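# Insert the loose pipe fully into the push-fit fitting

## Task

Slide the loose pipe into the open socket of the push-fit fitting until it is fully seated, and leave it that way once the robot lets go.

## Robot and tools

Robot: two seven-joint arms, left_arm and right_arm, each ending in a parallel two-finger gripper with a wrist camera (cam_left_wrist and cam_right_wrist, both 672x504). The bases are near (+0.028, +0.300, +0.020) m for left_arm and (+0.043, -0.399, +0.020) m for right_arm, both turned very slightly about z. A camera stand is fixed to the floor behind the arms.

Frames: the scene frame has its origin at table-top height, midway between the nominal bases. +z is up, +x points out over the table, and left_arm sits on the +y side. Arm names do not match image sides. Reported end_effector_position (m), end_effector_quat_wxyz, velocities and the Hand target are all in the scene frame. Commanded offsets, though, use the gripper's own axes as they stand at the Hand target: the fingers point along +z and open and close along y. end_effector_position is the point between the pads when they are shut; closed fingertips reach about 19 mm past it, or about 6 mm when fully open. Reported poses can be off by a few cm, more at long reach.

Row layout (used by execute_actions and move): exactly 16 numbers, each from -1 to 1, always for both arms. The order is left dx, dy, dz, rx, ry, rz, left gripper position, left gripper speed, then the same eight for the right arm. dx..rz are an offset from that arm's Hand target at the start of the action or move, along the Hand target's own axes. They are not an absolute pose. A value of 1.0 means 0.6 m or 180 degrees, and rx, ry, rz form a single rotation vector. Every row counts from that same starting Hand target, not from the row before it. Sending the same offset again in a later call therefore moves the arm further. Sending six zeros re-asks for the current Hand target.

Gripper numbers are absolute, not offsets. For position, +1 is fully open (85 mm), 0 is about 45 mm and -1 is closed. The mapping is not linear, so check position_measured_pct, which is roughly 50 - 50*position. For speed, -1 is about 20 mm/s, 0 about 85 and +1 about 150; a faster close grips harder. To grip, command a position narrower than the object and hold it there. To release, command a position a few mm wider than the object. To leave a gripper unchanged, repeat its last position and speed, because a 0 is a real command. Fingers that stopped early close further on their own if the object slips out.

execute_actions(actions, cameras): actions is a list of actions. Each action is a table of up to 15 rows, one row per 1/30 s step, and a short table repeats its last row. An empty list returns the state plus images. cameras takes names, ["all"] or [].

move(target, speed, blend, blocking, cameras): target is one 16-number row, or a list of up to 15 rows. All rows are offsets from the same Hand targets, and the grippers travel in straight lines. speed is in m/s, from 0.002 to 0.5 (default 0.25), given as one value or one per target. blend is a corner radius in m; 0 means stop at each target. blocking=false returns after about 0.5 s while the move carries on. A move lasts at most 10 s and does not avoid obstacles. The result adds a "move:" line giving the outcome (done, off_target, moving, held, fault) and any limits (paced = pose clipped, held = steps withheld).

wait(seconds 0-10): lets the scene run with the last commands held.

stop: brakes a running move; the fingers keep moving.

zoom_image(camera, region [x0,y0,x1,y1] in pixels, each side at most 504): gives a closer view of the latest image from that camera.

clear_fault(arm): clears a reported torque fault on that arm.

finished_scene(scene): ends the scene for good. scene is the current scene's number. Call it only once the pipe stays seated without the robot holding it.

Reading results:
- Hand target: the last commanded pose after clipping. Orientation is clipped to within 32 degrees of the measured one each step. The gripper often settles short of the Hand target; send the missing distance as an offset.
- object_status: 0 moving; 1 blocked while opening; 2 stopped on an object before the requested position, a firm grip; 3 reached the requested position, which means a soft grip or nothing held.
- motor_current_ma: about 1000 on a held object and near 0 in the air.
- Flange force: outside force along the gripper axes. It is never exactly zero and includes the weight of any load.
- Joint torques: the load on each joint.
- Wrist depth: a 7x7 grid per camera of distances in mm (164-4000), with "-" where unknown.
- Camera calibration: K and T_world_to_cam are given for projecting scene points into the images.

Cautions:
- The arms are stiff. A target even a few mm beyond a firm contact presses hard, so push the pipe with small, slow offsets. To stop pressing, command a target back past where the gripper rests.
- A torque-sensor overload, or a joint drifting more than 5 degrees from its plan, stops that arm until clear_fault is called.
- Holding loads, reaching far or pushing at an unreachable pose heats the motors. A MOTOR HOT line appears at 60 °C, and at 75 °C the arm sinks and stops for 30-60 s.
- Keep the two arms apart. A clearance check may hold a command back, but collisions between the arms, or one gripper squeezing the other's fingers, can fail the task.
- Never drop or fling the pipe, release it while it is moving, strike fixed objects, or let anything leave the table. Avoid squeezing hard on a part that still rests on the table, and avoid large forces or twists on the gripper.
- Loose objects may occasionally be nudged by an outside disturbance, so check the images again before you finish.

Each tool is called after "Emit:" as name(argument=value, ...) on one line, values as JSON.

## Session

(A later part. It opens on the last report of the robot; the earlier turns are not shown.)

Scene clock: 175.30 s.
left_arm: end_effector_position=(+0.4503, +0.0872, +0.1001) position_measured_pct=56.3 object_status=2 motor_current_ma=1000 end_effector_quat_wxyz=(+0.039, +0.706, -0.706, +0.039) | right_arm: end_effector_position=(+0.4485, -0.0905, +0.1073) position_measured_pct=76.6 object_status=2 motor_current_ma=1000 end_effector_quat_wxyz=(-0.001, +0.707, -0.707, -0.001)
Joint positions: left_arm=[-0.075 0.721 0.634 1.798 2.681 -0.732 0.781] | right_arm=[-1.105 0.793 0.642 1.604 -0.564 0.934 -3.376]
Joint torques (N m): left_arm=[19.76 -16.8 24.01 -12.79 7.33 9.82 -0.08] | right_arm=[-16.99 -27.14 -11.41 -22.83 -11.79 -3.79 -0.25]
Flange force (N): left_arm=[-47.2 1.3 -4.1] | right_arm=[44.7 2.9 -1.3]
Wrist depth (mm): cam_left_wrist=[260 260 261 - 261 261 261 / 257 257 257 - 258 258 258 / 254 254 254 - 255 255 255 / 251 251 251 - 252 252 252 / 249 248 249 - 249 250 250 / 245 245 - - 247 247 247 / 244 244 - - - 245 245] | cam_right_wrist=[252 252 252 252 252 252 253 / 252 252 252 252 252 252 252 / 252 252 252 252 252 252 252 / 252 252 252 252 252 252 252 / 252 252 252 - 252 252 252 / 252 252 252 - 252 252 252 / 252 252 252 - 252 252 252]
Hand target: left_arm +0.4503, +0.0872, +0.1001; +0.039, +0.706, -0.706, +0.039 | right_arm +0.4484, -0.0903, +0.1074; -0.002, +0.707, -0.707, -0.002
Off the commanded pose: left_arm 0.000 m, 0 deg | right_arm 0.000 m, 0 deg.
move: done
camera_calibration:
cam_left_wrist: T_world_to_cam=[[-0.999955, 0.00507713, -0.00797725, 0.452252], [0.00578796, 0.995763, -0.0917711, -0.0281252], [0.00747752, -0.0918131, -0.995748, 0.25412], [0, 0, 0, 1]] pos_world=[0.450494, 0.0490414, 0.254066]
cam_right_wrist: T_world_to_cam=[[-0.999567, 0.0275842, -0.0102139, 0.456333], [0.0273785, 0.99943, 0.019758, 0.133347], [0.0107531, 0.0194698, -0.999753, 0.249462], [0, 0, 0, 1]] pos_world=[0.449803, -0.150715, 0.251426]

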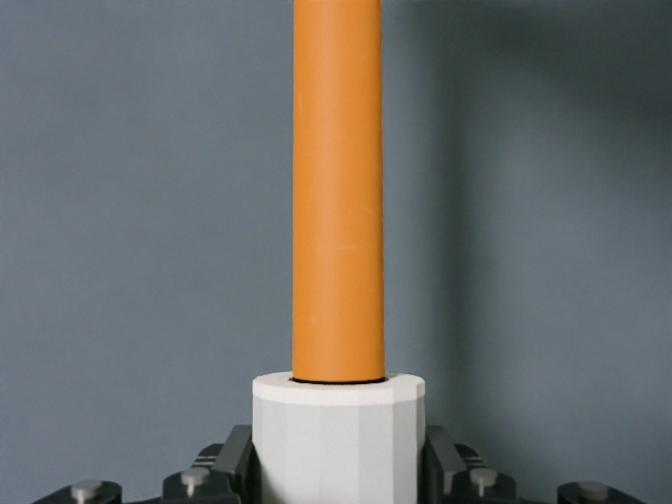

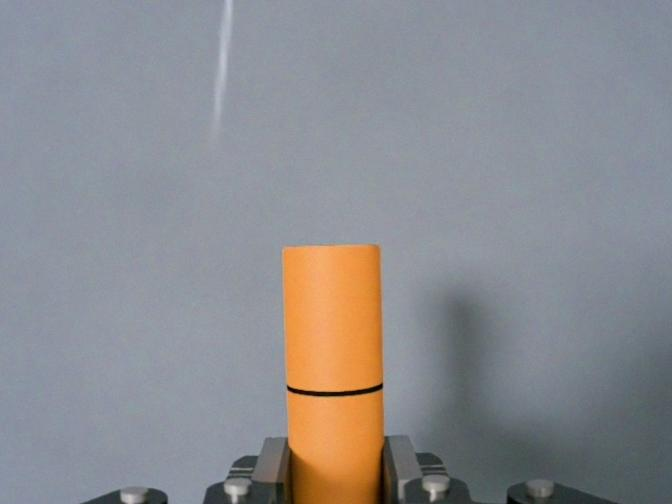

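Emit:
move(target=[0,0,0,0,0,0,-0.4,-1,-0.005,0,0,0,0,0,-0.8,-1], speed=0.02, cameras=["all"])

Emit:
zoom_image(camera="cam_left_wrist", region=[230, 300, 450, 504])

Scene clock: 179.00 s.
left_arm: end_effector_position=(+0.4503, +0.0873, +0.1001) position_measured_pct=56.3 object_status=2 motor_current_ma=1000 end_effector_quat_wxyz=(+0.039, +0.706, -0.706, +0.039) | right_arm: end_effector_position=(+0.4485, -0.0874, +0.1074) position_measured_pct=76.6 object_status=2 motor_current_ma=1000 end_effector_quat_wxyz=(-0.001, +0.707, -0.707, -0.001)
Joint positions: left_arm=[-0.075 0.721 0.634 1.798 2.681 -0.732 0.781] | right_arm=[-1.108 0.796 0.641 1.597 -0.564 0.938 -3.382]
Joint torques (N m): left_arm=[28.58 -16.47 33.45 -15.76 10.54 14.21 -0.02] | right_arm=[-25.05 -30.92 -18.5 -30.61 -17.2 -5.6 -0.36]
Flange force (N): left_arm=[-68.0 1.1 -6.0] | right_arm=[65.6 4.0 -1.9]
Wrist depth (mm): cam_left_wrist=[259 259 260 - 260 260 261 / 256 256 256 - 257 257 257 / 254 254 254 - 255 254 255 / 250 251 251 - 251 252 252 / 248 248 248 - 249 249 249 / 245 245 - - 247 246 247 / 244 243 - - - 245 245] | cam_right_wrist=[252 252 252 253 252 253 253 / 252 253 252 252 252 253 253 / 252 252 252 252 252 252 252 / 252 252 252 252 252 252 252 / 252 252 252 - 252 252 252 / 252 251 251 - 252 252 252 / 252 252 252 - 252 252 252]
Hand target: left_arm +0.4503, +0.0872, +0.1001; +0.039, +0.706, -0.706, +0.039 | right_arm +0.4484, -0.0874, +0.1074; -0.002, +0.707, -0.707, -0.002
Off the commanded pose: left_arm 0.000 m, 0 deg | right_arm 0.000 m, 0 deg.
move: done
camera_calibration:
cam_left_wrist: T_world_to_cam=[[-0.999955, 0.00496821, -0.00806599, 0.452279], [0.00568689, 0.995773, -0.0916714, -0.0282048], [0.00757645, -0.0917132, -0.995757, 0.254082], [0, 0, 0, 1]] pos_world=[0.450494, 0.0491412, 0.254066]
cam_right_wrist: T_world_to_cam=[[-0.99957, 0.0274832, -0.0102172, 0.456238], [0.0272785, 0.999435, 0.019658, 0.130419], [0.0107516, 0.0193709, -0.999755, 0.24939], [0, 0, 0, 1]] pos_world=[0.449803, -0.147715, 0.251427]

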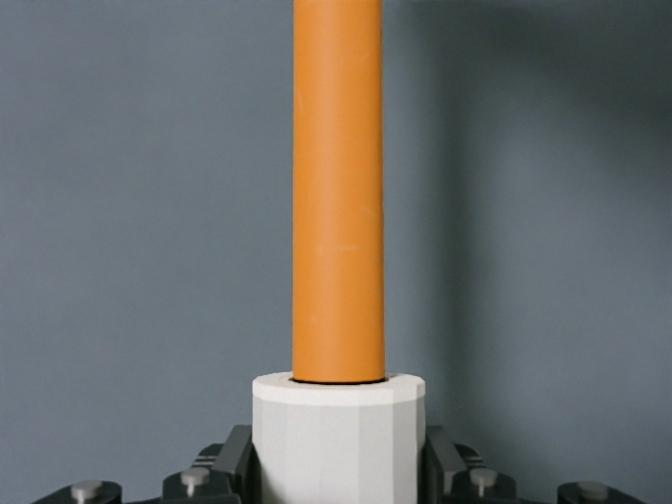

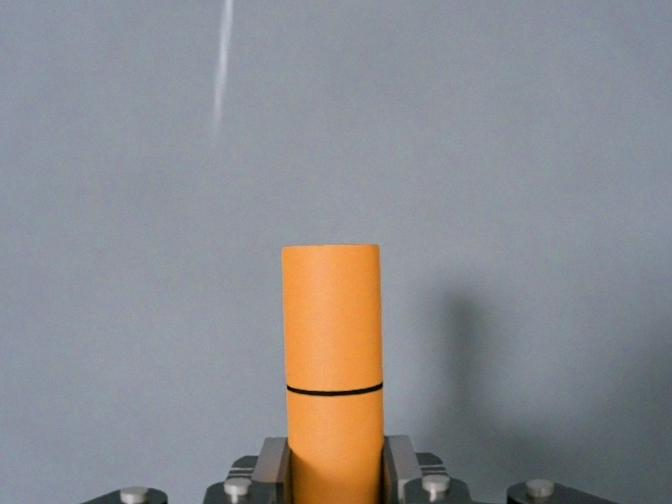

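Scaled by 2.291.

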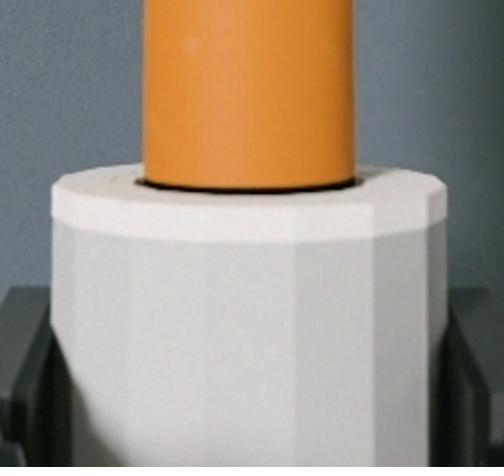

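Emit:
move(target=[[0,0,0,0,0,0,-0.4,-1,0.015,0,0,0,0,0,-0.8,-1],[-0.0138,0,0.1246,0,0,0,-0.4,-1,0.0157,0,0.1253,0,0,0,-0.8,-1]], speed=[0.04,0.1], cameras=["all"])

Scene clock: 191.90 s.
left_arm: end_effector_position=(+0.4502, +0.0872, +0.0249) position_measured_pct=56.3 object_status=2 motor_current_ma=1000 end_effector_quat_wxyz=(+0.039, +0.706, -0.706, +0.039) | right_arm: end_effector_position=(+0.4485, -0.0964, +0.0322) position_measured_pct=76.6 object_status=2 motor_current_ma=1000 end_effector_quat_wxyz=(-0.002, +0.707, -0.707, -0.002)
Joint positions: left_arm=[-0.005 0.853 0.522 1.835 2.586 -0.554 0.844] | right_arm=[-1.052 0.906 0.558 1.659 -0.65 0.767 -3.297]
Joint torques (N m): left_arm=[0.77 -18.55 3.26 -4.56 0.21 0.06 -0.19] | right_arm=[0.59 -19.6 4.21 -4.78 0.05 -0.07 0.03]
Flange force (N): left_arm=[-1.9 0.3 -0.6] | right_arm=[-1.3 0.4 -0.1]
Wrist depth (mm): cam_left_wrist=[183 183 183 - 184 183 183 / 181 181 181 - 181 181 181 / 178 179 179 - 179 179 179 / 177 177 177 - 177 177 177 / 174 174 175 - 175 175 175 / 172 173 173 - 173 173 173 / - 171 - - - 172 -] | cam_right_wrist=[177 177 177 177 177 177 177 / 177 178 177 177 177 177 177 / 177 177 177 177 177 178 177 / 177 177 177 178 177 178 177 / 177 177 178 - 178 178 178 / 178 178 178 - 178 177 177 / - 178 178 - 178 178 -]
Hand target: left_arm +0.4502, +0.0872, +0.0249; +0.039, +0.706, -0.706, +0.039 | right_arm +0.4485, -0.0964, +0.0322; -0.002, +0.707, -0.707, -0.002
Off the commanded pose: left_arm 0.000 m, 0 deg | right_arm 0.000 m, 0 deg.
move: done
camera_calibration:
cam_left_wrist: T_world_to_cam=[[-0.999955, 0.00507681, -0.0079772, 0.451552], [0.00578771, 0.995762, -0.0917813, -0.0350238], [0.00747744, -0.0918233, -0.995747, 0.17924], [0, 0, 0, 1]] pos_world=[0.450394, 0.0490414, 0.178866]
cam_right_wrist: T_world_to_cam=[[-0.99957, 0.0274853, -0.0102117, 0.455719], [0.0272786, 0.999431, 0.0198579, 0.140956], [0.0107516, 0.0195708, -0.999751, 0.174415], [0, 0, 0, 1]] pos_world=[0.449803, -0.156815, 0.176226]

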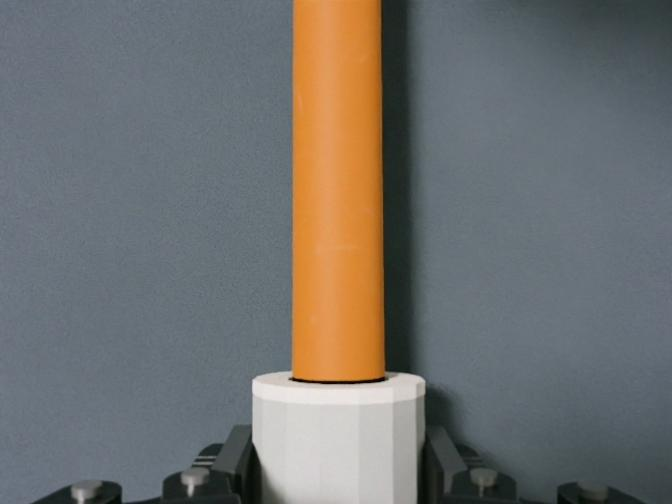

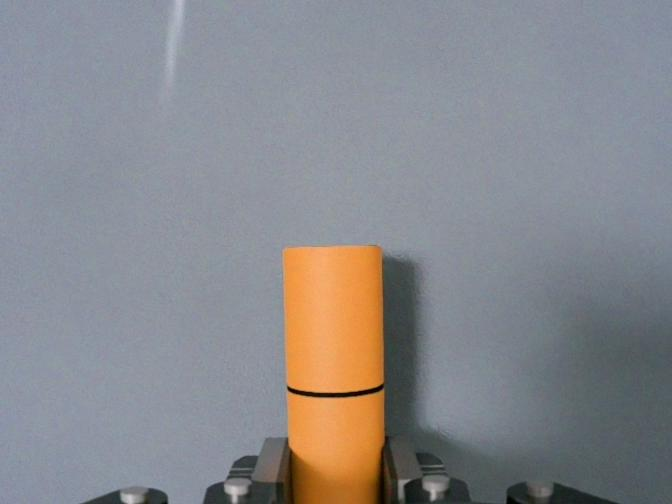

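Emit:
move(target=[[0,0,0,0,0,0,0.35,-0.5,0,0,0,0,0,0,-0.8,-1],[0,0,-0.2,0,0,0,0.35,-0.5,0,0,0.0125,0,-0.0142,0,-0.8,-1],[0,0,-0.2,0,0,0,0.35,-0.5,0,0,0.0125,0,-0.0142,0,0,-0.5],[0,0,-0.25,0,0,0,0.35,-0.5,0,0,-0.2,0,-0.0142,0,0,-0.5]], speed=[0.05,0.12,0.05,0.2], cameras=["all"])

Scene clock: 199.43 s.
left_arm: end_effector_position=(+0.4503, +0.1037, +0.1739) position_measured_pct=32.5 object_status=3 motor_current_ma=0 end_effector_quat_wxyz=(+0.039, +0.706, -0.706, +0.039) | right_arm: end_effector_position=(+0.4484, -0.0969, +0.1522) position_measured_pct=49.8 object_status=3 motor_current_ma=0 end_effector_quat_wxyz=(-0.017, +0.707, -0.707, -0.017)
Joint positions: left_arm=[-0.177 0.598 0.73 1.741 2.777 -0.912 0.688] | right_arm=[-1.088 0.698 0.65 1.604 -0.536 0.992 -3.369]
Joint torques (N m): left_arm=[0.64 -15.23 2.7 -7.45 0.38 0.27 0.05] | right_arm=[-0.11 -18.22 3.13 -6.62 -0.35 0.17 -0.02]
Flange force (N): left_arm=[-3.0 3.3 -1.6] | right_arm=[0.0 -0.4 0.2]
Wrist depth (mm): cam_left_wrist=[338 339 339 337 340 340 340 / 335 335 335 333 336 336 336 / 330 330 331 330 331 331 332 / 326 327 327 326 327 328 328 / 322 322 323 291 323 324 324 / 319 319 320 318 320 320 320 / 316 316 316 317 317 317 317] | cam_right_wrist=[290 290 291 290 291 290 290 / 292 292 292 292 292 291 292 / 293 292 293 294 293 293 294 / 295 295 295 294 295 295 295 / 296 296 296 276 297 296 296 / 297 298 297 276 298 298 298 / 299 299 299 275 299 299 299]
Hand target: left_arm +0.4503, +0.1037, +0.1740; +0.039, +0.706, -0.706, +0.039 | right_arm +0.4485, -0.0970, +0.1521; -0.017, +0.707, -0.707, -0.017
Off the commanded pose: left_arm 0.000 m, 0 deg | right_arm 0.000 m, 0 deg.
move: done
camera_calibration:
cam_left_wrist: T_world_to_cam=[[-0.999955, 0.0050658, -0.00807719, 0.452791], [0.00578668, 0.995753, -0.0918797, -0.0377367], [0.00757744, -0.0919223, -0.995737, 0.329179], [0, 0, 0, 1]] pos_world=[0.450494, 0.0655416, 0.327966]
cam_right_wrist: T_world_to_cam=[[-0.999573, 0.0278134, -0.00898047, 0.456797], [0.0271784, 0.997553, 0.0644171, 0.132115], [0.0107502, 0.0641455, -0.997883, 0.29838], [0, 0, 0, 1]] pos_world=[0.449803, -0.163636, 0.29334]

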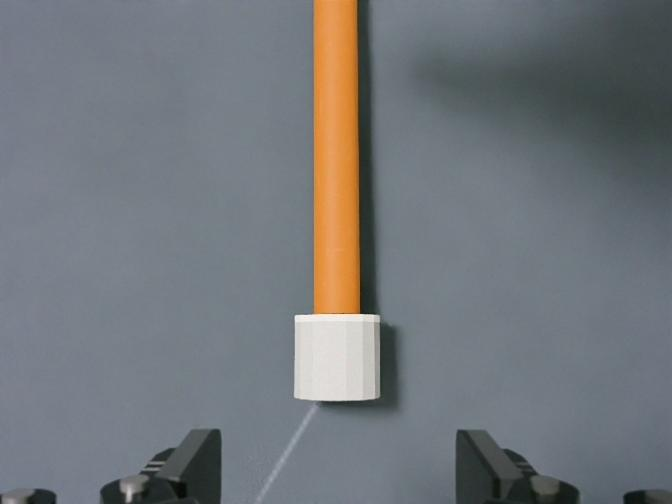

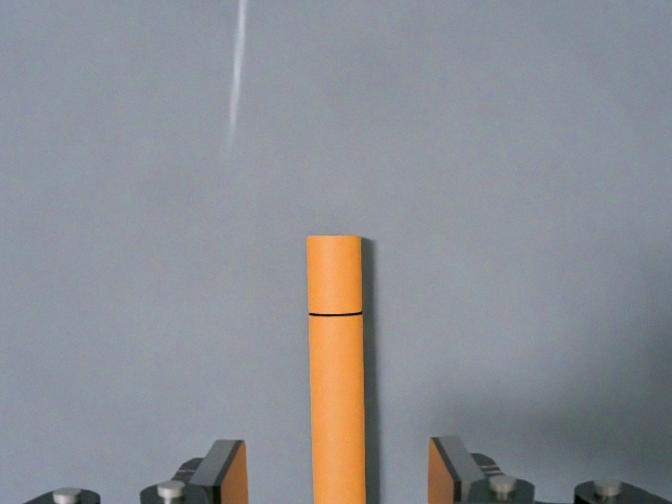

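Assembled and resting on the table.

Emit:
finished_scene(scene=1)

The scene is finished: the task was done.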